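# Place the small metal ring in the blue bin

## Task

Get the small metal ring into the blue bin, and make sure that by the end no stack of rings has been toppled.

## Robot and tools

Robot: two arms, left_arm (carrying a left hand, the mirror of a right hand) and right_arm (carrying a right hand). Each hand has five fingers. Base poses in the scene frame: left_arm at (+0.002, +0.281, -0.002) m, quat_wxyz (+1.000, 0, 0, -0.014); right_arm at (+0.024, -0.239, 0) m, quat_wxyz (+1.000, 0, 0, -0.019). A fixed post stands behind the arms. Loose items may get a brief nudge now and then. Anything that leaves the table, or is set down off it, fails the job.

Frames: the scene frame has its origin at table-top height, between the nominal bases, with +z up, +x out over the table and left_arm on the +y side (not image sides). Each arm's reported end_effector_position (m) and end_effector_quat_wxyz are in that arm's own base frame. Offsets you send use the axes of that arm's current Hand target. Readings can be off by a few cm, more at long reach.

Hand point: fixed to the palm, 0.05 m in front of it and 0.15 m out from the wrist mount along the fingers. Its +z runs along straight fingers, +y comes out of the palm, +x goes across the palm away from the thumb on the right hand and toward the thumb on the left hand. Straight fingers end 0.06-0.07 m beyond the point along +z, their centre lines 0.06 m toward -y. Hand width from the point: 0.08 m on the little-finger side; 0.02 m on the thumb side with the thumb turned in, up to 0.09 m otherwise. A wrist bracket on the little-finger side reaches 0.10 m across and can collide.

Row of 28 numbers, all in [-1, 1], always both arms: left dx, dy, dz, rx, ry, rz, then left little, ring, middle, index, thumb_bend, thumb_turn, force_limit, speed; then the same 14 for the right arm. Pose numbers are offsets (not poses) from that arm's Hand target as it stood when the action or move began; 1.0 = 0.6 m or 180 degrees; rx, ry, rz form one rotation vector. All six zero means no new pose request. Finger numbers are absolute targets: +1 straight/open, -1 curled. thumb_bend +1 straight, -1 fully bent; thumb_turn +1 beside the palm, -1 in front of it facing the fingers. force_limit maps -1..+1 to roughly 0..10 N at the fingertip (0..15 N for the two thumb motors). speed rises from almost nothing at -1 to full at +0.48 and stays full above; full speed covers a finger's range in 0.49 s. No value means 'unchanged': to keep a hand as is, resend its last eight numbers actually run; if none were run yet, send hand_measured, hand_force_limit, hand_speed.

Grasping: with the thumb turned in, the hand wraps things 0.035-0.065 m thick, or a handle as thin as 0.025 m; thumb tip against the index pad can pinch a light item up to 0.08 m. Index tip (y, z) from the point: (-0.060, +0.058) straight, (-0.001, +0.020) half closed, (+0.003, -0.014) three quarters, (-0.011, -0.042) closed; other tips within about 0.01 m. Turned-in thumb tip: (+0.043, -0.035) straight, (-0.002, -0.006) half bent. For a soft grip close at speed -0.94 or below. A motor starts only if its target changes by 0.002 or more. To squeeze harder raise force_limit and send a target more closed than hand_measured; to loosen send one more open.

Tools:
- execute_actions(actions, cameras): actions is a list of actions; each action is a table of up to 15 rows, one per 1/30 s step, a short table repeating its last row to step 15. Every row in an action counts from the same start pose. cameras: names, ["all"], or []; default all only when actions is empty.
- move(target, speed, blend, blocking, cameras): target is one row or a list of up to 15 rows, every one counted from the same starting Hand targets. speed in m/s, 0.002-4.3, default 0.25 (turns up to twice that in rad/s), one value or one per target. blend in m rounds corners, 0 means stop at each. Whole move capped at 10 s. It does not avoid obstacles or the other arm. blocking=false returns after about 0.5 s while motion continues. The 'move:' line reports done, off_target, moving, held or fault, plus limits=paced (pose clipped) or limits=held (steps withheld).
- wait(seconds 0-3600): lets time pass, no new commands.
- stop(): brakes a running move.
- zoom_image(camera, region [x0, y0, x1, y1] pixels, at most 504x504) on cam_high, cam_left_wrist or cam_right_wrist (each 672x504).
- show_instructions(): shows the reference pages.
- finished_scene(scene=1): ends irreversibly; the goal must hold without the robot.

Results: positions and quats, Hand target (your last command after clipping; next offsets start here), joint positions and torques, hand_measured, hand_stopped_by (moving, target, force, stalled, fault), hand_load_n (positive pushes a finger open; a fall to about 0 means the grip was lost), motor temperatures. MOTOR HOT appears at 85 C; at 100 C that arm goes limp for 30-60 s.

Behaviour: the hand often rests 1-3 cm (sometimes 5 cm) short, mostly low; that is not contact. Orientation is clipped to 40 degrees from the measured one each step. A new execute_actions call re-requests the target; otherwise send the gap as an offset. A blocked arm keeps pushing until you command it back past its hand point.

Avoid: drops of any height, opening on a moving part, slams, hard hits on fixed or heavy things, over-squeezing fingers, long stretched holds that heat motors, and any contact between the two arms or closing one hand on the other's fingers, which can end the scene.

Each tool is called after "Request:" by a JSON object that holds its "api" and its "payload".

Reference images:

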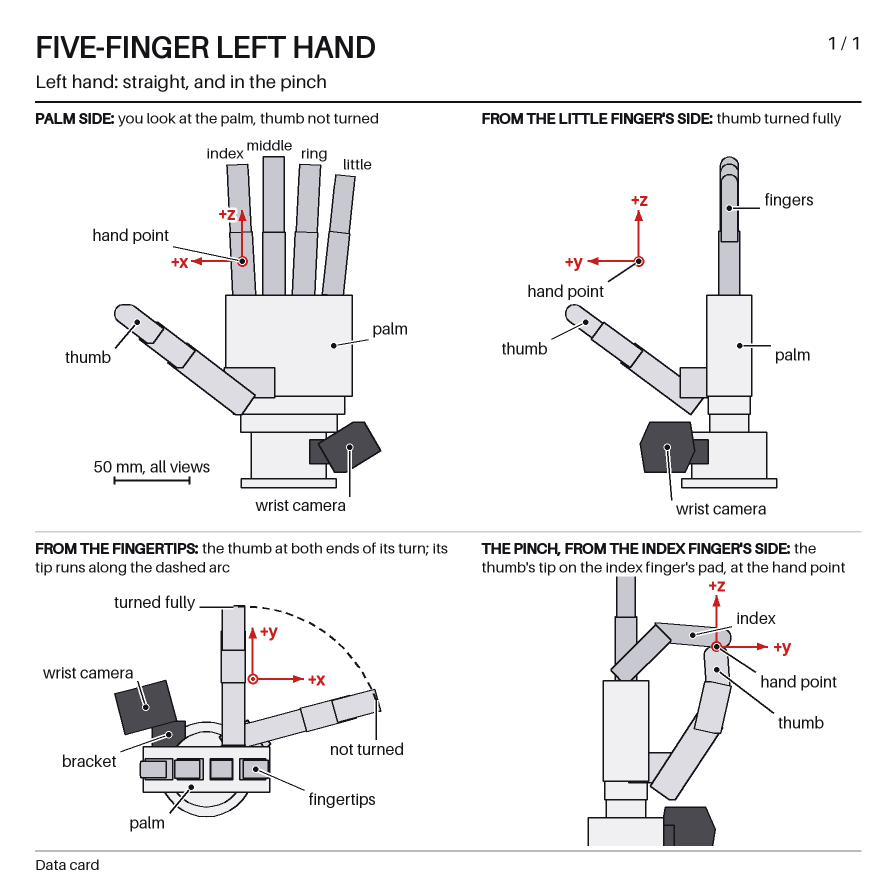

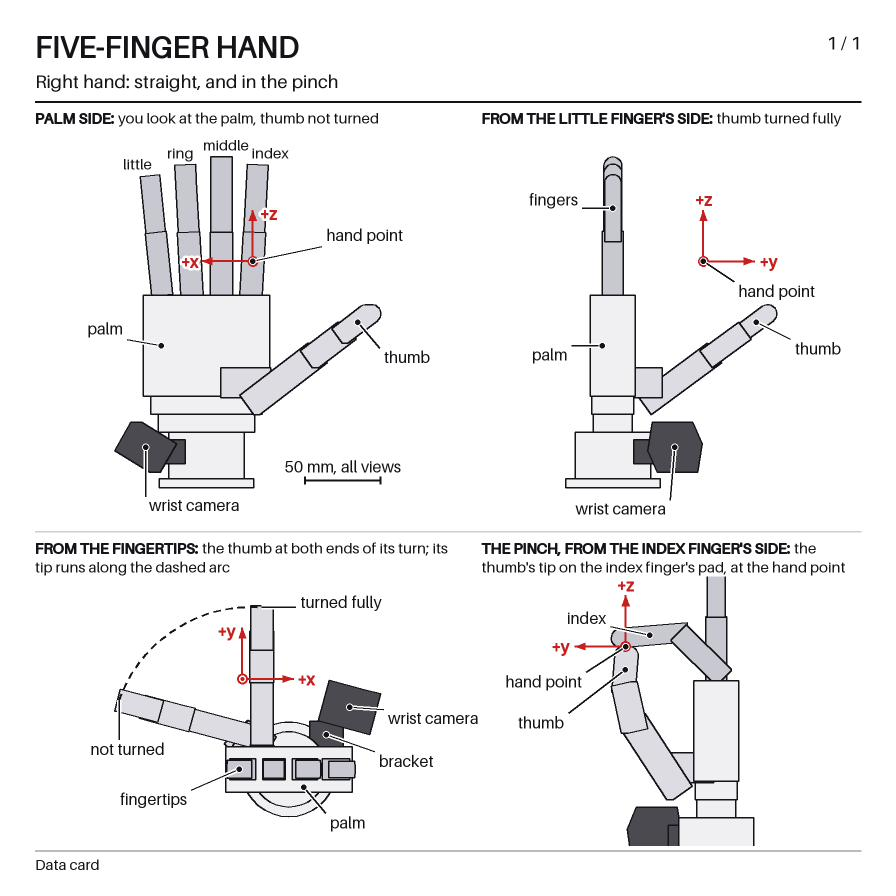

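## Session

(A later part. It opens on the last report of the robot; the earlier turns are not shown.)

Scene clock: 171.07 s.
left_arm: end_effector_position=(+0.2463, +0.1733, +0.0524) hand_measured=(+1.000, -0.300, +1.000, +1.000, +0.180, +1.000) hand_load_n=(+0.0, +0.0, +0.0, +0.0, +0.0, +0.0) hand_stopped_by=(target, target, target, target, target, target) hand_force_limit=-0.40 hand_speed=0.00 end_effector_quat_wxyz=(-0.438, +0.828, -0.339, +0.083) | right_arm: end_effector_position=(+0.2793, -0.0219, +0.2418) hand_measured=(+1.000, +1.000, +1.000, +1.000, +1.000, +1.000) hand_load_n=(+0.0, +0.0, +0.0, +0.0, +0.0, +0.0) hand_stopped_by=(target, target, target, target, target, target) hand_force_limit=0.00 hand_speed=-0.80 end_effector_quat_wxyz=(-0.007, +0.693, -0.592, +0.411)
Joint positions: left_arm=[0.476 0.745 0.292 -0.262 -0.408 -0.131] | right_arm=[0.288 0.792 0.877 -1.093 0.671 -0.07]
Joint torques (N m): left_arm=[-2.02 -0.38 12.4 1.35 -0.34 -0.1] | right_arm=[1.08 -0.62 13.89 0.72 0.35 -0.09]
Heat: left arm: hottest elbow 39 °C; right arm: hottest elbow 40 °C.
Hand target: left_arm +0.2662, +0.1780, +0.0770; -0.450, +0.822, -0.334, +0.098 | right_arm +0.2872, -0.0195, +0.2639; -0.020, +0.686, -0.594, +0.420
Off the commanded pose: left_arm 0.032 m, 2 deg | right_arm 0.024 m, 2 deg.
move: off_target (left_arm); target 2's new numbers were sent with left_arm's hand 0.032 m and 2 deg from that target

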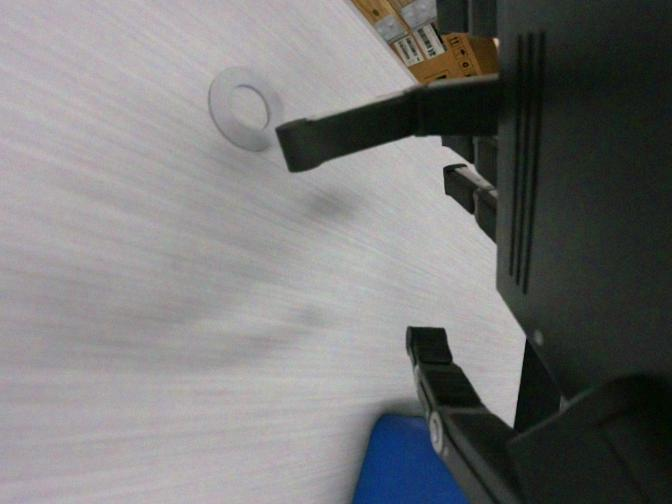

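Request:
{"api": "move", "payload": {"target": [0.0144,0.0832,0.0594,0,0,0,1,-0.3,1,1,0.18,1,-0.4,0,0,0,0,0,0,0,1,1,1,1,1,1,0,-0.8], "speed": 0.1, "cameras": ["cam_left_wrist"]}}

Request:
{"api": "move", "payload": {"target": [0.0007,0.004,0.0029,0,0,0,1,-0.3,1,1,0.18,1,-0.4,0,0,0,0,0,0,0,1,1,1,1,1,1,0,-0.8], "speed": 0.05}}

Request:
{"api": "move", "payload": {"target": [0.0007,0.004,0.0029,0,0,0,1,-0.3,1,1,0.18,1,-0.4,0,0,0,0,0,0,0,1,1,1,1,1,1,0,-0.8], "speed": 0.05}}

Scene clock: 173.23 s.
left_arm: end_effector_position=(+0.2651, +0.1825, +0.0195) hand_measured=(+1.000, -0.300, +1.000, +1.000, +0.180, +1.000) hand_load_n=(+0.0, +0.0, +0.0, +0.0, +0.0, +0.0) hand_stopped_by=(target, target, target, target, target, target) hand_force_limit=-0.40 hand_speed=0.00 end_effector_quat_wxyz=(-0.451, +0.823, -0.332, +0.094) | right_arm: end_effector_position=(+0.2793, -0.0219, +0.2418) hand_measured=(+1.000, +1.000, +1.000, +1.000, +1.000, +1.000) hand_load_n=(+0.0, +0.0, +0.0, +0.0, +0.0, +0.0) hand_stopped_by=(target, target, target, target, target, target) hand_force_limit=0.00 hand_speed=-0.80 end_effector_quat_wxyz=(-0.007, +0.693, -0.592, +0.411)
Joint positions: left_arm=[0.474 0.939 0.241 0.021 -0.409 -0.133] | right_arm=[0.288 0.792 0.877 -1.093 0.671 -0.07]
Joint torques (N m): left_arm=[-1.96 -1.67 6.61 2.51 -0.31 -0.07] | right_arm=[1.26 -0.73 13.85 0.65 0.34 -0.09]
Heat: left arm: hottest elbow 39 °C; right arm: hottest elbow 40 °C.
Hand target: left_arm +0.2662, +0.1779, +0.0150; -0.450, +0.822, -0.334, +0.098 | right_arm +0.2872, -0.0195, +0.2639; -0.020, +0.686, -0.594, +0.420
Off the commanded pose: left_arm 0.006 m, 1 deg | right_arm 0.024 m, 2 deg.
move: done

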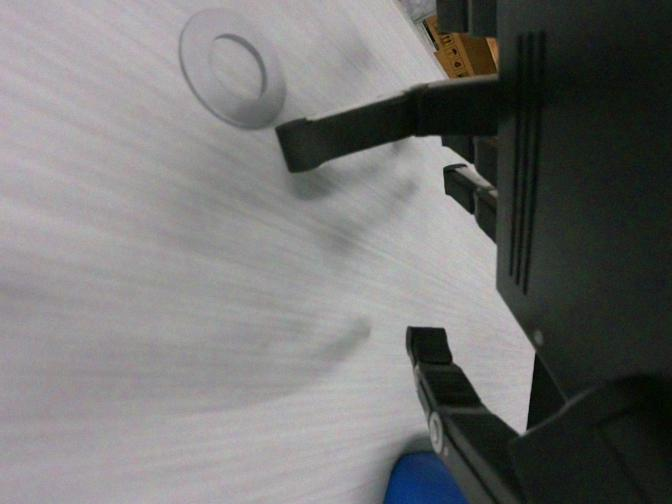

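Scene clock: 173.87 s.
left_arm: end_effector_position=(+0.2671, +0.1835, +0.0188) hand_measured=(+1.000, -0.300, +1.000, +1.000, +0.180, +1.000) hand_load_n=(+0.0, +0.0, -0.5, +0.0, +0.0, +0.0) hand_stopped_by=(target, target, target, target, target, target) hand_force_limit=-0.40 hand_speed=0.00 end_effector_quat_wxyz=(-0.453, +0.822, -0.331, +0.096) | right_arm: end_effector_position=(+0.2793, -0.0219, +0.2418) hand_measured=(+1.000, +1.000, +1.000, +1.000, +1.000, +1.000) hand_load_n=(+0.0, +0.0, +0.0, +0.0, +0.0, +0.0) hand_stopped_by=(target, target, target, target, target, target) hand_force_limit=0.00 hand_speed=-0.80 end_effector_quat_wxyz=(-0.007, +0.693, -0.592, +0.411)
Joint positions: left_arm=[0.474 0.952 0.241 0.039 -0.409 -0.133] | right_arm=[0.288 0.792 0.877 -1.093 0.671 -0.07]
Joint torques (N m): left_arm=[-1.79 -1.2 6.12 2.45 -0.32 -0.07] | right_arm=[1.32 -0.79 13.89 0.7 0.37 -0.1]
Heat: left arm: hottest elbow 39 °C; right arm: hottest elbow 40 °C.
Hand target: left_arm +0.2662, +0.1779, +0.0120; -0.450, +0.822, -0.334, +0.098 | right_arm +0.2872, -0.0195, +0.2639; -0.020, +0.686, -0.594, +0.420
Off the commanded pose: left_arm 0.009 m, 1 deg | right_arm 0.024 m, 2 deg.
move: done

Scene clock: 174.53 s.
left_arm: end_effector_position=(+0.2660, +0.1829, +0.0142) hand_measured=(+1.000, -0.300, +1.000, +1.000, +0.180, +1.000) hand_load_n=(-0.5, +0.0, +0.0, +0.0, +0.0, +0.0) hand_stopped_by=(target, target, target, target, target, target) hand_force_limit=-0.40 hand_speed=0.00 end_effector_quat_wxyz=(-0.452, +0.823, -0.331, +0.095) | right_arm: end_effector_position=(+0.2793, -0.0219, +0.2418) hand_measured=(+1.000, +1.000, +1.000, +1.000, +1.000, +1.000) hand_load_n=(+0.0, +0.0, +0.0, +0.0, +0.0, +0.0) hand_stopped_by=(target, target, target, target, target, target) hand_force_limit=0.00 hand_speed=-0.80 end_effector_quat_wxyz=(-0.007, +0.693, -0.592, +0.411)
Joint positions: left_arm=[0.474 0.966 0.233 0.058 -0.409 -0.133] | right_arm=[0.288 0.792 0.877 -1.093 0.671 -0.07]
Joint torques (N m): left_arm=[-1.79 -1.61 6.31 2.39 -0.32 -0.08] | right_arm=[1.44 -0.73 13.91 0.7 0.34 -0.08]
Heat: left arm: hottest elbow 39 °C; right arm: hottest elbow 40 °C.
Hand target: left_arm +0.2663, +0.1780, +0.0091; -0.450, +0.822, -0.334, +0.098 | right_arm +0.2872, -0.0195, +0.2639; -0.020, +0.686, -0.594, +0.420
Off the commanded pose: left_arm 0.007 m, 1 deg | right_arm 0.024 m, 2 deg.
move: done

Request:
{"api": "move", "payload": {"target": [0.0007,0.004,0.0029,0,0,0,1,-0.3,1,1,0.18,1,-0.4,0,0,0,0,0,0,0,1,1,1,1,1,1,0,-0.8], "speed": 0.05}}

Request:
{"api": "move", "payload": {"target": [0.0007,0.004,0.0029,0,0,0,1,-0.3,1,1,0.18,1,-0.4,0,0,0,0,0,0,0,1,1,1,1,1,1,0,-0.8], "speed": 0.05, "cameras": ["cam_left_wrist"]}}

Scene clock: 175.50 s.
left_arm: end_effector_position=(+0.2660, +0.1830, +0.0111) hand_measured=(+1.000, -0.300, +1.000, +1.000, +0.180, +1.000) hand_load_n=(+0.0, +0.0, +0.0, +0.0, +0.0, +0.0) hand_stopped_by=(target, target, target, target, target, target) hand_force_limit=-0.40 hand_speed=0.00 end_effector_quat_wxyz=(-0.452, +0.823, -0.331, +0.095) | right_arm: end_effector_position=(+0.2793, -0.0219, +0.2418) hand_measured=(+1.000, +1.000, +1.000, +1.000, +1.000, +1.000) hand_load_n=(+0.0, +0.0, +0.0, +0.0, +0.0, +0.0) hand_stopped_by=(target, target, target, target, target, target) hand_force_limit=0.00 hand_speed=-0.80 end_effector_quat_wxyz=(-0.007, +0.693, -0.592, +0.411)
Joint positions: left_arm=[0.474 0.98 0.228 0.076 -0.409 -0.133] | right_arm=[0.288 0.792 0.877 -1.093 0.671 -0.07]
Joint torques (N m): left_arm=[-2.08 -1.32 6.23 2.62 -0.31 -0.07] | right_arm=[1.49 -0.56 13.94 0.68 0.35 -0.09]
Heat: left arm: hottest elbow 39 °C; right arm: hottest elbow 40 °C.
Hand target: left_arm +0.2663, +0.1780, +0.0061; -0.450, +0.822, -0.334, +0.098 | right_arm +0.2872, -0.0195, +0.2639; -0.020, +0.686, -0.594, +0.420
Off the commanded pose: left_arm 0.007 m, 1 deg | right_arm 0.024 m, 2 deg.
move: done

Scene clock: 176.17 s.
left_arm: end_effector_position=(+0.2661, +0.1830, +0.0080) hand_measured=(+1.000, -0.300, +1.000, +1.000, +0.180, +1.000) hand_load_n=(+0.0, -0.5, +0.0, +0.0, +0.0, +0.0) hand_stopped_by=(target, target, target, target, target, target) hand_force_limit=-0.40 hand_speed=0.00 end_effector_quat_wxyz=(-0.452, +0.823, -0.331, +0.095) | right_arm: end_effector_position=(+0.2793, -0.0219, +0.2418) hand_measured=(+1.000, +1.000, +1.000, +1.000, +1.000, +1.000) hand_load_n=(+0.0, +0.0, +0.0, +0.0, +0.0, +0.0) hand_stopped_by=(target, target, target, target, target, target) hand_force_limit=0.00 hand_speed=-0.80 end_effector_quat_wxyz=(-0.007, +0.693, -0.592, +0.411)
Joint positions: left_arm=[0.474 0.994 0.223 0.095 -0.409 -0.133] | right_arm=[0.288 0.792 0.877 -1.093 0.671 -0.07]
Joint torques (N m): left_arm=[-2.2 -1.61 6.08 2.44 -0.32 -0.08] | right_arm=[1.67 -0.67 13.83 0.72 0.35 -0.1]
Heat: left arm: hottest elbow 39 °C; right arm: hottest elbow 40 °C.
Hand target: left_arm +0.2663, +0.1780, +0.0031; -0.450, +0.822, -0.334, +0.098 | right_arm +0.2872, -0.0195, +0.2639; -0.020, +0.686, -0.594, +0.420
Off the commanded pose: left_arm 0.007 m, 1 deg | right_arm 0.024 m, 2 deg.
move: done

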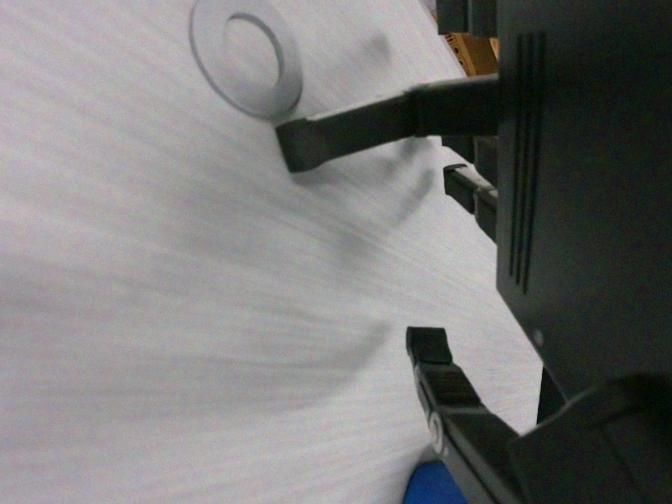

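Request:
{"api": "move", "payload": {"target": [0.0007,0.004,0.0029,0,0,0,1,-0.3,1,1,0.18,1,-0.4,0,0,0,0,0,0,0,1,1,1,1,1,1,0,-0.8], "speed": 0.05}}

Request:
{"api": "move", "payload": {"target": [0.0007,0.004,0.0029,0,0,0,1,-0.3,1,1,0.18,1,-0.4,0,0,0,0,0,0,0,1,1,1,1,1,1,0,-0.8], "speed": 0.05, "cameras": ["cam_left_wrist"]}}

Scene clock: 177.10 s.
left_arm: end_effector_position=(+0.2676, +0.1838, +0.0067) hand_measured=(+1.000, -0.300, +1.000, +1.000, +0.180, +1.000) hand_load_n=(-0.5, +0.0, +0.0, +0.0, +0.0, +0.0) hand_stopped_by=(target, target, target, target, target, target) hand_force_limit=-0.40 hand_speed=0.00 end_effector_quat_wxyz=(-0.453, +0.822, -0.330, +0.096) | right_arm: end_effector_position=(+0.2793, -0.0219, +0.2418) hand_measured=(+1.000, +1.000, +1.000, +1.000, +1.000, +1.000) hand_load_n=(-0.5, +0.0, +0.0, +0.0, +0.0, +0.0) hand_stopped_by=(target, target, target, target, target, target) hand_force_limit=0.00 hand_speed=-0.80 end_effector_quat_wxyz=(-0.007, +0.693, -0.592, +0.411)
Joint positions: left_arm=[0.474 1.008 0.221 0.116 -0.409 -0.133] | right_arm=[0.288 0.792 0.877 -1.093 0.671 -0.07]
Joint torques (N m): left_arm=[-2.02 -1.32 5.81 2.44 -0.31 -0.07] | right_arm=[1.38 -0.73 13.85 0.76 0.34 -0.09]
Heat: left arm: hottest elbow 39 °C; right arm: hottest elbow 40 °C.
Hand target: left_arm +0.2663, +0.1780, +0.0000; -0.450, +0.822, -0.334, +0.098 | right_arm +0.2872, -0.0195, +0.2639; -0.020, +0.686, -0.594, +0.420
Off the commanded pose: left_arm 0.009 m, 1 deg | right_arm 0.024 m, 2 deg.
move: done

Scene clock: 177.73 s.
left_arm: end_effector_position=(+0.2689, +0.1849, +0.0056) hand_measured=(+1.000, -0.300, +1.000, +1.000, +0.180, +1.000) hand_load_n=(+0.0, +0.0, +0.0, +0.0, +0.0, +0.0) hand_stopped_by=(target, target, target, target, target, target) hand_force_limit=-0.40 hand_speed=0.00 end_effector_quat_wxyz=(-0.456, +0.821, -0.329, +0.097) | right_arm: end_effector_position=(+0.2793, -0.0219, +0.2418) hand_measured=(+1.000, +1.000, +1.000, +1.000, +1.000, +1.000) hand_load_n=(+0.0, +0.0, +0.0, +0.0, +0.0, +0.0) hand_stopped_by=(target, target, target, target, target, target) hand_force_limit=0.00 hand_speed=-0.80 end_effector_quat_wxyz=(-0.007, +0.693, -0.592, +0.411)
Joint positions: left_arm=[0.474 1.021 0.219 0.137 -0.412 -0.133] | right_arm=[0.288 0.792 0.877 -1.093 0.671 -0.07]
Joint torques (N m): left_arm=[-1.85 -1.67 5.56 2.39 -0.19 -0.08] | right_arm=[1.14 -0.73 13.93 0.73 0.35 -0.09]
Heat: left arm: hottest elbow 39 °C; right arm: hottest elbow 40 °C.
Hand target: left_arm +0.2664, +0.1780, -0.0029; -0.450, +0.822, -0.334, +0.098 | right_arm +0.2872, -0.0195, +0.2639; -0.020, +0.686, -0.594, +0.420
Off the commanded pose: left_arm 0.011 m, 1 deg | right_arm 0.024 m, 2 deg.
move: off_target (left_arm)

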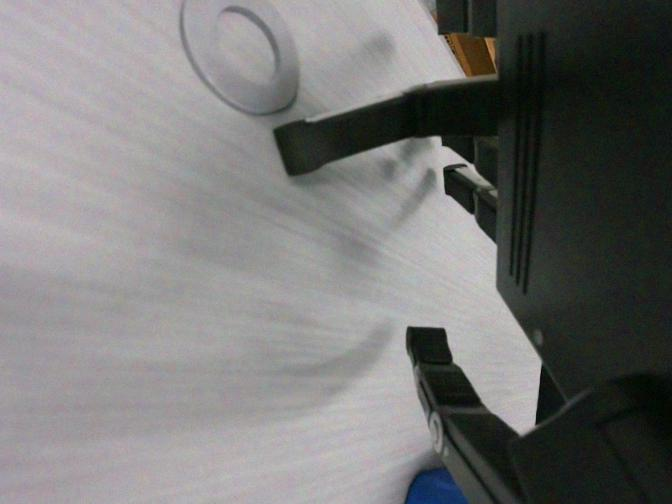

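Request:
{"api": "move", "payload": {"target": [[-0.008,-0.055,-0.038,0,0,0,1,-0.3,1,1,0.18,1,-0.4,0,0,0,0,0,0,0,1,1,1,1,1,1,0,-0.8],[-0.008,-0.055,-0.038,0,0,0,1,1,1,1,0.18,-0.5,-0.4,0,0,0,0,0,0,0,1,1,1,1,1,1,0,-0.8],[-0.005,-0.031,-0.021,0,0,0,1,1,1,1,0.18,-0.5,-0.4,0,0,0,0,0,0,0,1,1,1,1,1,1,0,-0.8]], "speed": 0.1, "cameras": ["cam_left_wrist"]}}

Scene clock: 181.37 s.
left_arm: end_effector_position=(+0.2561, +0.1781, +0.0140) hand_measured=(+1.000, +1.000, +1.000, +1.000, +0.180, -0.500) hand_load_n=(+0.0, +0.0, +0.0, +0.0, +0.0, +0.0) hand_stopped_by=(target, target, target, target, target, target) hand_force_limit=-0.40 hand_speed=0.00 end_effector_quat_wxyz=(-0.444, +0.826, -0.335, +0.087) | right_arm: end_effector_position=(+0.2793, -0.0219, +0.2418) hand_measured=(+1.000, +1.000, +1.000, +1.000, +1.000, +1.000) hand_load_n=(+0.0, +0.0, +0.0, +0.0, +0.0, +0.0) hand_stopped_by=(target, target, target, target, target, target) hand_force_limit=0.00 hand_speed=-0.80 end_effector_quat_wxyz=(-0.007, +0.693, -0.592, +0.411)
Joint positions: left_arm=[0.472 0.921 0.227 -0.006 -0.413 -0.133] | right_arm=[0.288 0.792 0.877 -1.093 0.671 -0.07]
Joint torques (N m): left_arm=[-1.9 -1.67 8.21 2.37 -0.19 -0.06] | right_arm=[1.26 -0.67 13.9 0.75 0.32 -0.09]
Heat: left arm: hottest elbow 39 °C; right arm: hottest elbow 41 °C.
Hand target: left_arm +0.2669, +0.1783, +0.0197; -0.450, +0.822, -0.334, +0.098 | right_arm +0.2872, -0.0195, +0.2639; -0.020, +0.686, -0.594, +0.420
Off the commanded pose: left_arm 0.012 m, 2 deg | right_arm 0.024 m, 2 deg.
move: off_target (left_arm); target 2's new numbers were sent with left_arm's hand 0.034 m and 3 deg from that target

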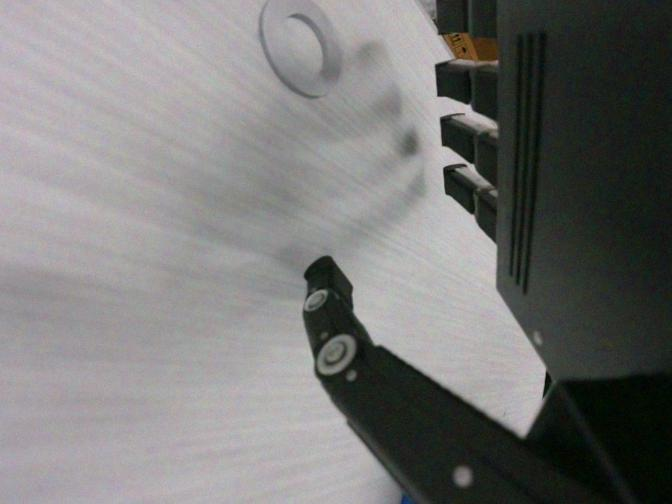

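Request:
{"api": "move", "payload": {"target": [[-0.008,-0.055,-0.038,0,0,0,1,1,1,1,0.18,-0.5,-0.4,0,0,0,0,0,0,0,1,1,1,1,1,1,0,-0.8],[0,-0.004,-0.0028,0,0,0,1,1,1,1,0.18,-0.5,-0.4,0,0,0,0,0,0,0,1,1,1,1,1,1,0,-0.8]], "speed": 0.1, "cameras": ["cam_left_wrist"]}}

Request:
{"api": "move", "payload": {"target": [0.0007,0.004,0.0029,0,0,0,1,1,1,1,0.18,-0.5,-0.4,0,0,0,0,0,0,0,1,1,1,1,1,1,0,-0.8], "speed": 0.05}}

Request:
{"api": "move", "payload": {"target": [0.0007,0.004,0.0029,0,0,0,1,1,1,1,0.18,-0.5,-0.4,0,0,0,0,0,0,0,1,1,1,1,1,1,0,-0.8], "speed": 0.05}}

Scene clock: 184.10 s.
left_arm: end_effector_position=(+0.2666, +0.1829, +0.0283) hand_measured=(+1.000, +1.000, +1.000, +1.000, +0.180, -0.500) hand_load_n=(+0.0, -0.5, +0.0, +0.0, +0.0, +0.5) hand_stopped_by=(target, target, target, target, target, target) hand_force_limit=-0.40 hand_speed=0.00 end_effector_quat_wxyz=(-0.452, +0.823, -0.331, +0.095) | right_arm: end_effector_position=(+0.2793, -0.0219, +0.2418) hand_measured=(+1.000, +1.000, +1.000, +1.000, +1.000, +1.000) hand_load_n=(+0.0, +0.0, +0.0, +0.0, +0.0, +0.0) hand_stopped_by=(target, target, target, target, target, target) hand_force_limit=0.00 hand_speed=-0.80 end_effector_quat_wxyz=(-0.007, +0.693, -0.592, +0.411)
Joint positions: left_arm=[0.472 0.912 0.257 -0.021 -0.411 -0.134] | right_arm=[0.288 0.792 0.877 -1.093 0.671 -0.07]
Joint torques (N m): left_arm=[-1.85 -1.49 6.64 2.45 -0.31 -0.07] | right_arm=[1.32 -0.56 13.93 0.7 0.36 -0.07]
Heat: left arm: hottest elbow 39 °C; right arm: hottest elbow 41 °C.
Hand target: left_arm +0.2673, +0.1781, +0.0228; -0.450, +0.822, -0.334, +0.098 | right_arm +0.2872, -0.0195, +0.2639; -0.020, +0.686, -0.594, +0.420
Off the commanded pose: left_arm 0.007 m, 1 deg | right_arm 0.024 m, 2 deg.
move: done

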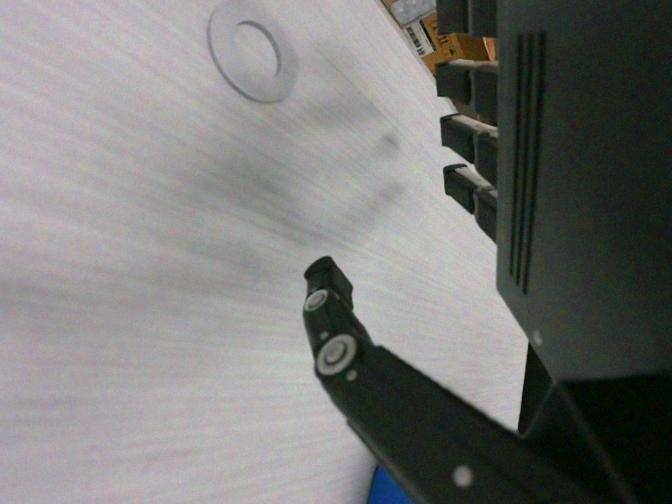

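Scene clock: 184.77 s.
left_arm: end_effector_position=(+0.2667, +0.1829, +0.0250) hand_measured=(+1.000, +1.000, +1.000, +1.000, +0.180, -0.500) hand_load_n=(+0.0, +0.0, +0.0, +0.0, +0.0, +0.0) hand_stopped_by=(target, target, target, target, target, target) hand_force_limit=-0.40 hand_speed=0.00 end_effector_quat_wxyz=(-0.452, +0.823, -0.332, +0.095) | right_arm: end_effector_position=(+0.2793, -0.0219, +0.2418) hand_measured=(+1.000, +1.000, +1.000, +1.000, +1.000, +1.000) hand_load_n=(+0.0, +0.0, +0.0, -0.5, +0.0, +0.0) hand_stopped_by=(target, target, target, target, target, target) hand_force_limit=0.00 hand_speed=-0.80 end_effector_quat_wxyz=(-0.007, +0.693, -0.592, +0.411)
Joint positions: left_arm=[0.472 0.924 0.252 -0.004 -0.411 -0.134] | right_arm=[0.288 0.792 0.877 -1.093 0.671 -0.07]
Joint torques (N m): left_arm=[-1.9 -1.2 6.57 2.5 -0.3 -0.07] | right_arm=[1.32 -0.97 13.87 0.59 0.37 -0.09]
Heat: left arm: hottest elbow 39 °C; right arm: hottest elbow 41 °C.
Hand target: left_arm +0.2673, +0.1781, +0.0197; -0.450, +0.822, -0.334, +0.098 | right_arm +0.2872, -0.0195, +0.2639; -0.020, +0.686, -0.594, +0.420
Off the commanded pose: left_arm 0.007 m, 1 deg | right_arm 0.024 m, 2 deg.
move: done

Scene clock: 185.43 s.
left_arm: end_effector_position=(+0.2668, +0.1830, +0.0220) hand_measured=(+1.000, +1.000, +1.000, +1.000, +0.180, -0.500) hand_load_n=(+0.0, +0.0, +0.0, +0.0, +0.0, +0.0) hand_stopped_by=(target, target, target, target, target, target) hand_force_limit=-0.40 hand_speed=0.00 end_effector_quat_wxyz=(-0.452, +0.823, -0.332, +0.095) | right_arm: end_effector_position=(+0.2793, -0.0219, +0.2418) hand_measured=(+1.000, +1.000, +1.000, +1.000, +1.000, +1.000) hand_load_n=(+0.0, +0.0, +0.0, -0.5, +0.0, +0.0) hand_stopped_by=(target, target, target, target, target, target) hand_force_limit=0.00 hand_speed=-0.80 end_effector_quat_wxyz=(-0.007, +0.693, -0.592, +0.411)
Joint positions: left_arm=[0.472 0.937 0.247 0.014 -0.411 -0.134] | right_arm=[0.288 0.792 0.877 -1.093 0.671 -0.07]
Joint torques (N m): left_arm=[-1.96 -1.26 6.5 2.41 -0.32 -0.07] | right_arm=[1.49 -0.79 13.89 0.75 0.36 -0.09]
Heat: left arm: hottest elbow 39 °C; right arm: hottest elbow 41 °C.
Hand target: left_arm +0.2673, +0.1781, +0.0167; -0.450, +0.822, -0.334, +0.098 | right_arm +0.2872, -0.0195, +0.2639; -0.020, +0.686, -0.594, +0.420
Off the commanded pose: left_arm 0.007 m, 1 deg | right_arm 0.024 m, 2 deg.
move: done

Continue stepping down with the thumb.

Request:
{"api": "move", "payload": {"target": [0.0014,0.008,0.0058,0,0,0,1,1,1,1,0.18,-0.5,-0.4,0,0,0,0,0,0,0,1,1,1,1,1,1,0,-0.8], "speed": 0.05}}

Request:
{"api": "move", "payload": {"target": [0.0007,0.004,0.0029,0,0,0,1,1,1,1,0.18,-0.5,-0.4,0,0,0,0,0,0,0,1,1,1,1,1,1,0,-0.8], "speed": 0.05}}

Request:
{"api": "move", "payload": {"target": [0.0007,0.004,0.0029,0,0,0,1,1,1,1,0.18,-0.5,-0.4,0,0,0,0,0,0,0,1,1,1,1,1,1,0,-0.8], "speed": 0.05}}

Request:
{"api": "move", "payload": {"target": [0.0007,0.004,0.0029,0,0,0,1,1,1,1,0.18,-0.5,-0.4,0,0,0,0,0,0,0,1,1,1,1,1,1,0,-0.8], "speed": 0.05, "cameras": ["cam_left_wrist"]}}

Scene clock: 186.57 s.
left_arm: end_effector_position=(+0.2667, +0.1829, +0.0156) hand_measured=(+1.000, +1.000, +1.000, +1.000, +0.180, -0.500) hand_load_n=(+0.0, +0.0, +0.0, +0.0, +0.0, +0.0) hand_stopped_by=(target, target, target, target, target, target) hand_force_limit=-0.40 hand_speed=0.00 end_effector_quat_wxyz=(-0.452, +0.823, -0.332, +0.095) | right_arm: end_effector_position=(+0.2793, -0.0219, +0.2418) hand_measured=(+1.000, +1.000, +1.000, +1.000, +1.000, +1.000) hand_load_n=(+0.0, +0.0, +0.0, +0.0, +0.0, +0.0) hand_stopped_by=(target, target, target, target, target, target) hand_force_limit=0.00 hand_speed=-0.80 end_effector_quat_wxyz=(-0.007, +0.693, -0.592, +0.411)
Joint positions: left_arm=[0.472 0.963 0.237 0.05 -0.411 -0.134] | right_arm=[0.288 0.792 0.877 -1.093 0.671 -0.07]
Joint torques (N m): left_arm=[-1.79 -1.26 6.31 2.61 -0.29 -0.07] | right_arm=[1.32 -0.79 13.91 0.73 0.37 -0.08]
Heat: left arm: hottest elbow 39 °C; right arm: hottest elbow 41 °C.
Hand target: left_arm +0.2672, +0.1780, +0.0106; -0.450, +0.822, -0.334, +0.098 | right_arm +0.2872, -0.0195, +0.2639; -0.020, +0.686, -0.594, +0.420
Off the commanded pose: left_arm 0.007 m, 1 deg | right_arm 0.024 m, 2 deg.
move: done

Scene clock: 187.20 s.
left_arm: end_effector_position=(+0.2669, +0.1831, +0.0127) hand_measured=(+1.000, +1.000, +1.000, +1.000, +0.180, -0.500) hand_load_n=(+0.0, +0.0, +0.0, +0.0, +0.5, +0.0) hand_stopped_by=(target, target, target, target, target, target) hand_force_limit=-0.40 hand_speed=0.00 end_effector_quat_wxyz=(-0.452, +0.823, -0.332, +0.095) | right_arm: end_effector_position=(+0.2793, -0.0219, +0.2418) hand_measured=(+1.000, +1.000, +1.000, +1.000, +1.000, +1.000) hand_load_n=(+0.0, +0.0, +0.0, +0.0, +0.0, +0.0) hand_stopped_by=(target, target, target, target, target, target) hand_force_limit=0.00 hand_speed=-0.80 end_effector_quat_wxyz=(-0.007, +0.693, -0.592, +0.411)
Joint positions: left_arm=[0.472 0.977 0.233 0.068 -0.411 -0.134] | right_arm=[0.288 0.792 0.877 -1.093 0.671 -0.07]
Joint torques (N m): left_arm=[-1.67 -1.38 6.17 2.5 -0.3 -0.07] | right_arm=[1.44 -0.62 13.81 0.72 0.34 -0.1]
Heat: left arm: hottest elbow 39 °C; right arm: hottest elbow 41 °C.
Hand target: left_arm +0.2673, +0.1781, +0.0077; -0.450, +0.822, -0.334, +0.098 | right_arm +0.2872, -0.0195, +0.2639; -0.020, +0.686, -0.594, +0.420
Off the commanded pose: left_arm 0.007 m, 1 deg | right_arm 0.024 m, 2 deg.
move: done

Scene clock: 187.83 s.
left_arm: end_effector_position=(+0.2677, +0.1835, +0.0106) hand_measured=(+1.000, +1.000, +1.000, +1.000, +0.180, -0.500) hand_load_n=(+0.0, +0.0, +0.0, +0.0, +0.0, +0.0) hand_stopped_by=(target, target, target, target, target, target) hand_force_limit=-0.40 hand_speed=0.00 end_effector_quat_wxyz=(-0.453, +0.822, -0.331, +0.095) | right_arm: end_effector_position=(+0.2793, -0.0219, +0.2418) hand_measured=(+1.000, +1.000, +1.000, +1.000, +1.000, +1.000) hand_load_n=(+0.0, +0.0, +0.0, +0.0, +0.0, +0.0) hand_stopped_by=(target, target, target, target, target, target) hand_force_limit=0.00 hand_speed=-0.80 end_effector_quat_wxyz=(-0.007, +0.693, -0.592, +0.411)
Joint positions: left_arm=[0.472 0.99 0.229 0.087 -0.411 -0.134] | right_arm=[0.288 0.792 0.877 -1.093 0.671 -0.07]
Joint torques (N m): left_arm=[-1.79 -1.61 6.05 2.33 -0.32 -0.05] | right_arm=[1.38 -0.62 13.89 0.75 0.35 -0.07]
Heat: left arm: hottest elbow 39 °C; right arm: hottest elbow 41 °C.
Hand target: left_arm +0.2673, +0.1781, +0.0047; -0.450, +0.822, -0.334, +0.098 | right_arm +0.2872, -0.0195, +0.2639; -0.020, +0.686, -0.594, +0.420
Off the commanded pose: left_arm 0.008 m, 1 deg | right_arm 0.024 m, 2 deg.
move: done

Scene clock: 188.43 s.
left_arm: end_effector_position=(+0.2700, +0.1846, +0.0107) hand_measured=(+1.000, +1.000, +1.000, +1.000, +0.180, -0.500) hand_load_n=(+0.0, +0.0, +0.0, +0.0, +0.0, -0.5) hand_stopped_by=(target, target, target, target, target, target) hand_force_limit=-0.40 hand_speed=0.00 end_effector_quat_wxyz=(-0.455, +0.821, -0.330, +0.098) | right_arm: end_effector_position=(+0.2793, -0.0219, +0.2418) hand_measured=(+1.000, +1.000, +1.000, +1.000, +1.000, +1.000) hand_load_n=(+0.0, +0.0, +0.0, +0.0, +0.0, +0.0) hand_stopped_by=(target, target, target, target, target, target) hand_force_limit=0.00 hand_speed=-0.80 end_effector_quat_wxyz=(-0.007, +0.693, -0.592, +0.411)
Joint positions: left_arm=[0.472 1 0.229 0.105 -0.411 -0.134] | right_arm=[0.288 0.792 0.877 -1.093 0.671 -0.07]
Joint torques (N m): left_arm=[-1.73 -1.08 5.65 2.37 -0.29 -0.03] | right_arm=[1.32 -0.56 13.86 0.77 0.36 -0.06]
Heat: left arm: hottest elbow 39 °C; right arm: hottest elbow 41 °C.
Hand target: left_arm +0.2673, +0.1781, +0.0017; -0.450, +0.822, -0.334, +0.098 | right_arm +0.2872, -0.0195, +0.2639; -0.020, +0.686, -0.594, +0.420
Off the commanded pose: left_arm 0.011 m, 1 deg | right_arm 0.024 m, 2 deg.
move: off_target (left_arm)

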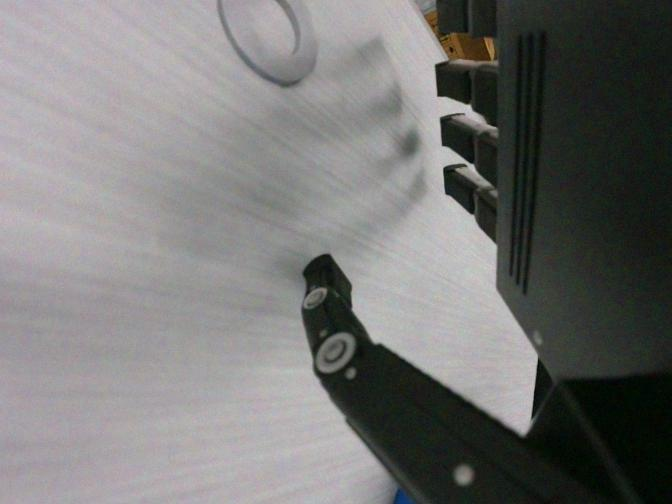

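Request:
{"api": "move", "payload": {"target": [[-0.0116,-0.0671,-0.0479,0,0,0,1,1,1,1,0.18,-0.5,-0.4,0,0,0,0,0,0,0,1,1,1,1,1,1,0,-0.8],[-0.1595,-0.1255,-0.0702,0,0,0,1,-0.35,1,1,0.03,0,-0.4,0,0,0,0,0,0,0,1,1,1,1,1,1,0,-0.8],[-0.1037,-0.04,-0.015,0,0,0,1,-0.35,1,1,0.03,0,-0.4,0,0,0,0,0,0,0,1,1,1,1,1,1,0,-0.8]], "speed": 0.1, "cameras": ["cam_left_wrist"]}}

Request:
{"api": "zoom_image", "payload": {"camera": "cam_left_wrist", "region": [180, 130, 420, 310]}}

Scene clock: 197.13 s.
left_arm: end_effector_position=(+0.2243, +0.2253, +0.0398) hand_measured=(+1.000, -0.350, +1.000, +1.000, +0.030, +0.000) hand_load_n=(+0.0, +0.0, +0.0, +0.0, +0.0, +0.0) hand_stopped_by=(target, target, target, target, target, target) hand_force_limit=-0.40 hand_speed=0.00 end_effector_quat_wxyz=(-0.451, +0.823, -0.332, +0.094) | right_arm: end_effector_position=(+0.2793, -0.0219, +0.2418) hand_measured=(+1.000, +1.000, +1.000, +1.000, +1.000, +1.000) hand_load_n=(+0.0, +0.0, +0.0, +0.0, +0.5, +0.0) hand_stopped_by=(target, target, target, target, target, target) hand_force_limit=0.00 hand_speed=-0.80 end_effector_quat_wxyz=(-0.007, +0.693, -0.592, +0.411)
Joint positions: left_arm=[0.768 0.819 0.25 -0.055 -0.175 0.055] | right_arm=[0.288 0.792 0.877 -1.093 0.671 -0.07]
Joint torques (N m): left_arm=[-2.14 -0.67 7.19 2.61 -0.21 -0.11] | right_arm=[1.2 -0.62 13.89 0.73 0.34 -0.08]
Heat: left arm: hottest elbow 39 °C; right arm: hottest elbow 41 °C.
Hand target: left_arm +0.2270, +0.2208, +0.0349; -0.450, +0.822, -0.334, +0.098 | right_arm +0.2872, -0.0195, +0.2639; -0.020, +0.686, -0.594, +0.420
Off the commanded pose: left_arm 0.007 m, 1 deg | right_arm 0.024 m, 2 deg.
move: done; target 2's new numbers were sent with left_arm's hand 0.037 m and 3 deg from that target

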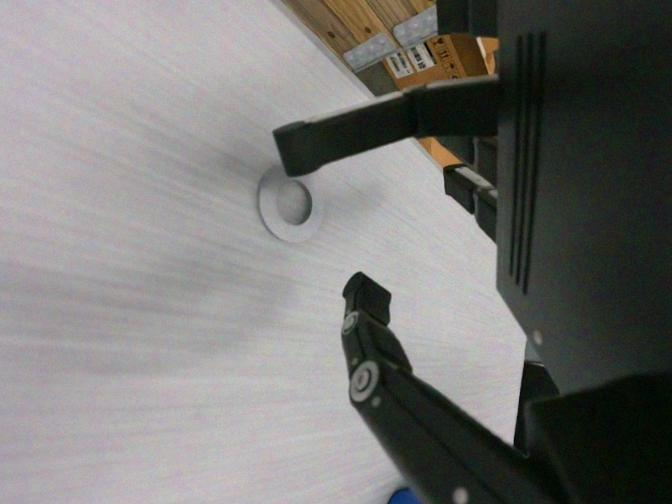

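Scaled by 2.100 from the camera's image (finer frame: 960x720).

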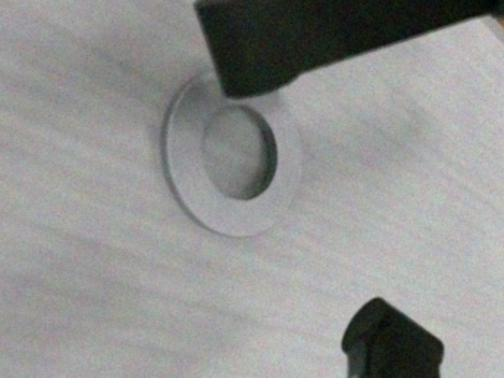

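Request:
{"api": "move", "payload": {"target": [[-0.046,-0.0548,0.0012,0,0,0,1,-0.35,1,1,0.03,0,-0.4,0,0,0,0,0,0,0,1,1,1,1,1,1,0,-0.8],[-0.0072,-0.0132,0.0258,0,0,0,1,-0.35,1,1,0.03,0,-0.4,0,0,0,0,0,0,0,1,1,1,1,1,1,0,-0.8]], "speed": 0.1, "cameras": ["cam_left_wrist"]}}

Request:
{"api": "zoom_image", "payload": {"camera": "cam_left_wrist", "region": [180, 130, 420, 310]}}

Scene clock: 200.07 s.
left_arm: end_effector_position=(+0.2306, +0.2405, +0.0360) hand_measured=(+1.000, -0.350, +1.000, +1.000, +0.030, +0.000) hand_load_n=(+0.0, +0.0, +0.0, +0.0, +0.0, +0.0) hand_stopped_by=(target, target, target, target, target, target) hand_force_limit=-0.40 hand_speed=0.00 end_effector_quat_wxyz=(-0.450, +0.823, -0.333, +0.093) | right_arm: end_effector_position=(+0.2793, -0.0219, +0.2418) hand_measured=(+1.000, +1.000, +1.000, +1.000, +1.000, +1.000) hand_load_n=(+0.0, +0.0, +0.0, +0.0, +0.0, +0.0) hand_stopped_by=(target, target, target, target, target, target) hand_force_limit=0.00 hand_speed=-0.80 end_effector_quat_wxyz=(-0.007, +0.693, -0.592, +0.411)
Joint positions: left_arm=[0.799 0.91 0.274 0.012 -0.149 0.074] | right_arm=[0.288 0.792 0.877 -1.093 0.671 -0.07]
Joint torques (N m): left_arm=[-2.02 -1.73 7.17 2.58 -0.21 -0.11] | right_arm=[1.2 -0.91 13.87 0.66 0.35 -0.09]
Heat: left arm: hottest elbow 39 °C; right arm: hottest elbow 41 °C.
Hand target: left_arm +0.2346, +0.2369, +0.0330; -0.450, +0.822, -0.334, +0.098 | right_arm +0.2872, -0.0195, +0.2639; -0.020, +0.686, -0.594, +0.420
Off the commanded pose: left_arm 0.006 m, 1 deg | right_arm 0.024 m, 2 deg.
move: done

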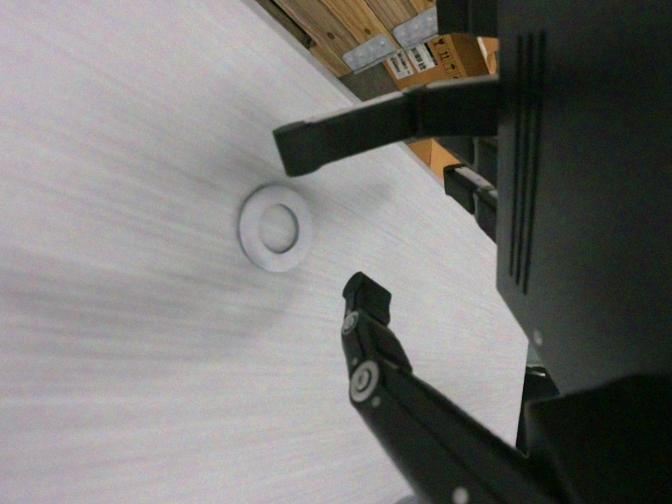

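Scaled by 2.100 from the camera's image (finer frame: 960x720).

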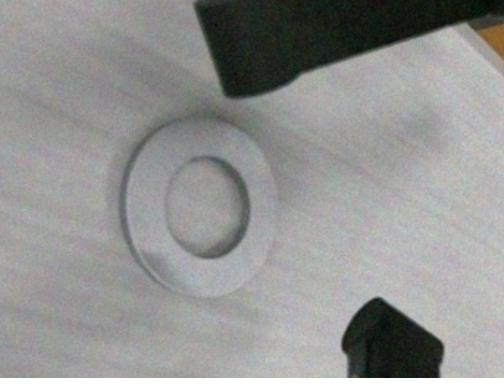

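Request:
{"api": "move", "payload": {"target": [0.009,0.0283,0.0275,0,0,0,1,-0.35,1,1,0.03,0,-0.4,0,0,0,0,0,0,0,1,1,1,1,1,1,0,-0.8], "speed": 0.06, "cameras": ["cam_left_wrist"]}}

Request:
{"api": "zoom_image", "payload": {"camera": "cam_left_wrist", "region": [180, 130, 420, 310]}}

Scene clock: 201.70 s.
left_arm: end_effector_position=(+0.2363, +0.2439, +0.0140) hand_measured=(+1.000, -0.350, +1.000, +1.000, +0.030, +0.000) hand_load_n=(+0.0, +0.0, +0.0, +0.0, +0.0, +0.0) hand_stopped_by=(target, target, target, target, target, target) hand_force_limit=-0.40 hand_speed=0.00 end_effector_quat_wxyz=(-0.452, +0.822, -0.332, +0.094) | right_arm: end_effector_position=(+0.2793, -0.0219, +0.2418) hand_measured=(+1.000, +1.000, +1.000, +1.000, +1.000, +1.000) hand_load_n=(+0.0, +0.0, +0.0, +0.0, +0.0, -0.5) hand_stopped_by=(target, target, target, target, target, target) hand_force_limit=0.00 hand_speed=-0.80 end_effector_quat_wxyz=(-0.007, +0.693, -0.592, +0.411)
Joint positions: left_arm=[0.791 1.026 0.248 0.158 -0.156 0.069] | right_arm=[0.288 0.792 0.877 -1.093 0.671 -0.07]
Joint torques (N m): left_arm=[-2.02 -2.67 6.13 2.69 -0.2 -0.1] | right_arm=[1.55 -0.85 13.9 0.77 0.35 -0.07]
Heat: left arm: hottest elbow 39 °C; right arm: hottest elbow 41 °C.
Hand target: left_arm +0.2386, +0.2382, +0.0091; -0.450, +0.822, -0.334, +0.098 | right_arm +0.2872, -0.0195, +0.2639; -0.020, +0.686, -0.594, +0.420
Off the commanded pose: left_arm 0.008 m, 1 deg | right_arm 0.024 m, 2 deg.
move: done

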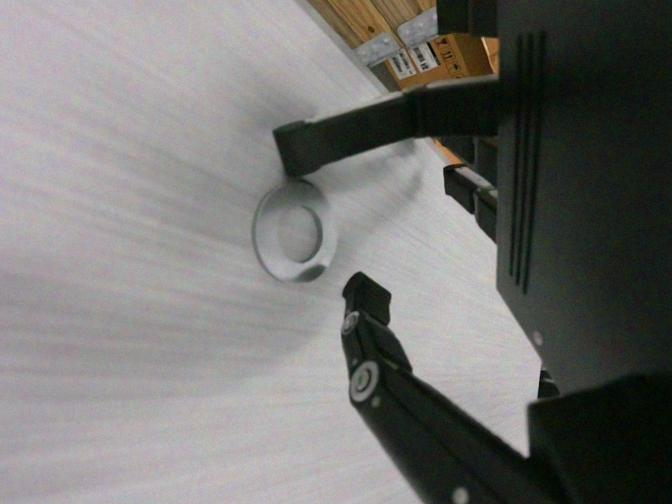

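Scaled by 2.100 from the camera's image (finer frame: 960x720).

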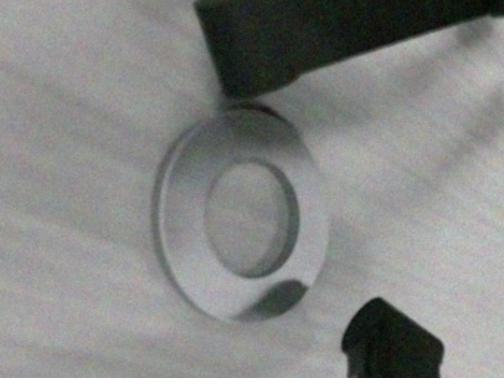

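Request:
{"api": "move", "payload": {"target": [0.0025,0.0177,0.0095,0,0,0,1,-0.35,1,1,0.03,0,-0.4,0,0,0,0,0,0,0,1,1,1,1,1,1,0,-0.8], "speed": 0.06, "cameras": ["cam_left_wrist"]}}

Request:
{"api": "zoom_image", "payload": {"camera": "cam_left_wrist", "region": [180, 130, 420, 310]}}

Scene clock: 203.20 s.
left_arm: end_effector_position=(+0.2371, +0.2447, +0.0046) hand_measured=(+1.000, -0.350, +1.000, +1.000, +0.030, +0.000) hand_load_n=(+0.0, +0.0, +0.0, +0.0, +0.0, +0.0) hand_stopped_by=(target, target, target, target, target, target) hand_force_limit=-0.40 hand_speed=0.00 end_effector_quat_wxyz=(-0.455, +0.821, -0.331, +0.095) | right_arm: end_effector_position=(+0.2793, -0.0219, +0.2418) hand_measured=(+1.000, +1.000, +1.000, +1.000, +1.000, +1.000) hand_load_n=(+0.0, +0.0, +0.0, +0.0, +0.0, +0.0) hand_stopped_by=(target, target, target, target, target, target) hand_force_limit=0.00 hand_speed=-0.80 end_effector_quat_wxyz=(-0.007, +0.693, -0.592, +0.411)
Joint positions: left_arm=[0.791 1.075 0.231 0.232 -0.156 0.068] | right_arm=[0.288 0.792 0.877 -1.093 0.671 -0.07]
Joint torques (N m): left_arm=[-1.96 -2.32 5.49 2.56 -0.21 -0.09] | right_arm=[1.26 -0.79 13.97 0.72 0.34 -0.09]
Heat: left arm: hottest elbow 39 °C; right arm: hottest elbow 41 °C.
Hand target: left_arm +0.2373, +0.2371, -0.0031; -0.450, +0.822, -0.334, +0.098 | right_arm +0.2872, -0.0195, +0.2639; -0.020, +0.686, -0.594, +0.420
Off the commanded pose: left_arm 0.011 m, 1 deg | right_arm 0.024 m, 2 deg.
move: off_target (left_arm)

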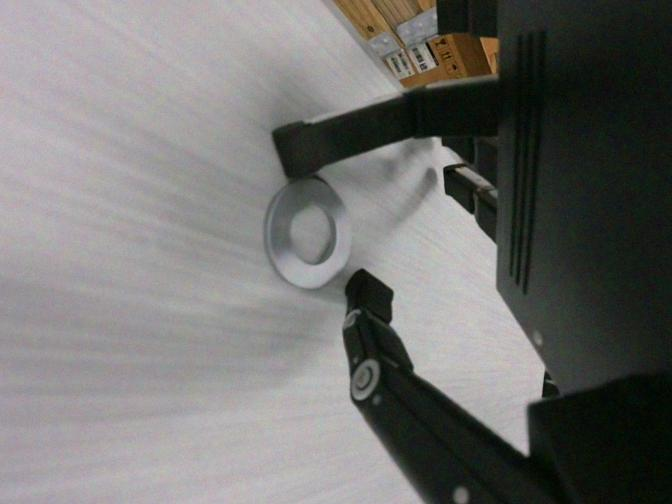

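Scaled by 2.100 from the camera's image (finer frame: 960x720).

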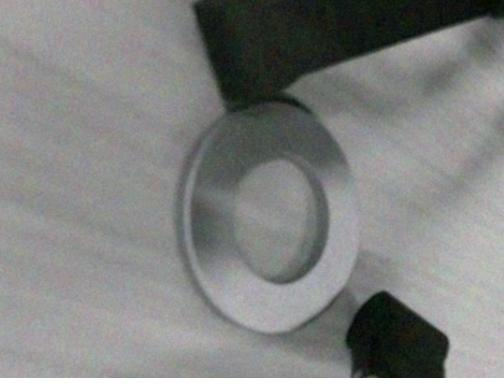

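Request:
{"api": "move", "payload": {"target": [0,0,0,0,0,0,1,-0.35,1,1,0.03,-0.25,-0.4,-0.85,0,0,0,0,0,0,1,1,1,1,1,1,0,-0.8], "cameras": ["cam_left_wrist"]}}

Request:
{"api": "zoom_image", "payload": {"camera": "cam_left_wrist", "region": [180, 130, 420, 310]}}

Scene clock: 204.63 s.
left_arm: end_effector_position=(+0.2382, +0.2448, +0.0053) hand_measured=(+1.000, -0.350, +1.000, +1.000, +0.030, -0.250) hand_load_n=(+0.0, +0.0, +0.0, +0.0, +0.0, +0.5) hand_stopped_by=(target, target, target, target, target, target) hand_force_limit=-0.40 hand_speed=-0.85 end_effector_quat_wxyz=(-0.456, +0.821, -0.329, +0.097) | right_arm: end_effector_position=(+0.2793, -0.0219, +0.2418) hand_measured=(+1.000, +1.000, +1.000, +1.000, +1.000, +1.000) hand_load_n=(+0.0, +0.0, +0.0, +0.0, +0.0, +0.0) hand_stopped_by=(target, target, target, target, target, target) hand_force_limit=0.00 hand_speed=-0.80 end_effector_quat_wxyz=(-0.007, +0.693, -0.592, +0.411)
Joint positions: left_arm=[0.79 1.075 0.231 0.235 -0.156 0.064] | right_arm=[0.288 0.792 0.877 -1.093 0.671 -0.07]
Joint torques (N m): left_arm=[-1.79 -2.14 5.48 2.44 -0.21 -0.06] | right_arm=[1.61 -0.73 13.9 0.79 0.36 -0.08]
Heat: left arm: hottest elbow 39 °C; right arm: hottest elbow 41 °C.
Hand target: left_arm +0.2373, +0.2371, -0.0031; -0.450, +0.822, -0.334, +0.098 | right_arm +0.2872, -0.0195, +0.2639; -0.020, +0.686, -0.594, +0.420
Off the commanded pose: left_arm 0.011 m, 1 deg | right_arm 0.024 m, 2 deg.
move: done

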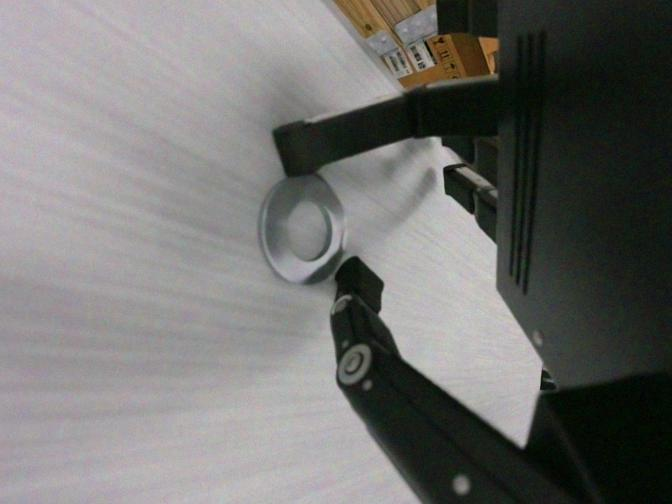

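Scaled by 2.100 from the camera's image (finer frame: 960x720).

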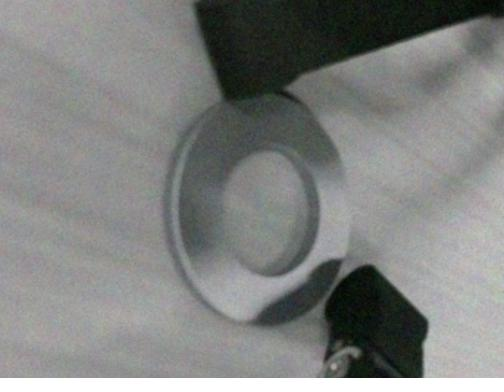

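Request:
{"api": "move", "payload": {"target": [0,0,0,0,0,0,1,-0.35,1,1,0.03,-0.45,-0.4,-0.88,0,0,0,0,0,0,1,1,1,1,1,1,0,-0.8], "cameras": ["cam_left_wrist"]}}

Request:
{"api": "zoom_image", "payload": {"camera": "cam_left_wrist", "region": [180, 130, 420, 310]}}

Scene clock: 206.07 s.
left_arm: end_effector_position=(+0.2390, +0.2452, +0.0060) hand_measured=(+1.000, -0.350, +1.000, +1.000, +0.030, -0.420) hand_load_n=(+0.0, +1.0, +0.0, +0.0, +0.5, +5.0) hand_stopped_by=(target, target, target, target, target, force) hand_force_limit=-0.40 hand_speed=-0.88 end_effector_quat_wxyz=(-0.458, +0.820, -0.329, +0.098) | right_arm: end_effector_position=(+0.2793, -0.0219, +0.2418) hand_measured=(+1.000, +1.000, +1.000, +1.000, +1.000, +1.000) hand_load_n=(+0.0, +0.0, +0.0, +0.0, +0.0, +0.0) hand_stopped_by=(target, target, target, target, target, target) hand_force_limit=0.00 hand_speed=-0.80 end_effector_quat_wxyz=(-0.007, +0.693, -0.592, +0.411)
Joint positions: left_arm=[0.789 1.075 0.231 0.239 -0.156 0.062] | right_arm=[0.288 0.792 0.877 -1.093 0.671 -0.07]
Joint torques (N m): left_arm=[-2.02 -2.08 5.53 2.28 -0.21 -0.04] | right_arm=[1.32 -0.79 13.87 0.76 0.33 -0.06]
Heat: left arm: hottest elbow 39 °C; right arm: hottest elbow 41 °C.
Hand target: left_arm +0.2373, +0.2371, -0.0031; -0.450, +0.822, -0.334, +0.098 | right_arm +0.2872, -0.0195, +0.2639; -0.020, +0.686, -0.594, +0.420
Off the commanded pose: left_arm 0.012 m, 1 deg | right_arm 0.024 m, 2 deg.
move: done

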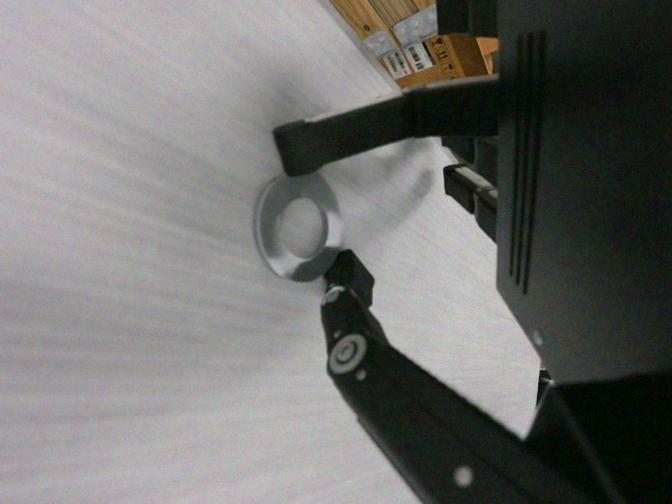

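Scaled by 2.100 from the camera's image (finer frame: 960x720).

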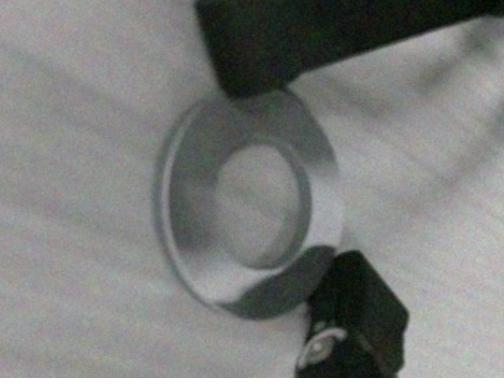

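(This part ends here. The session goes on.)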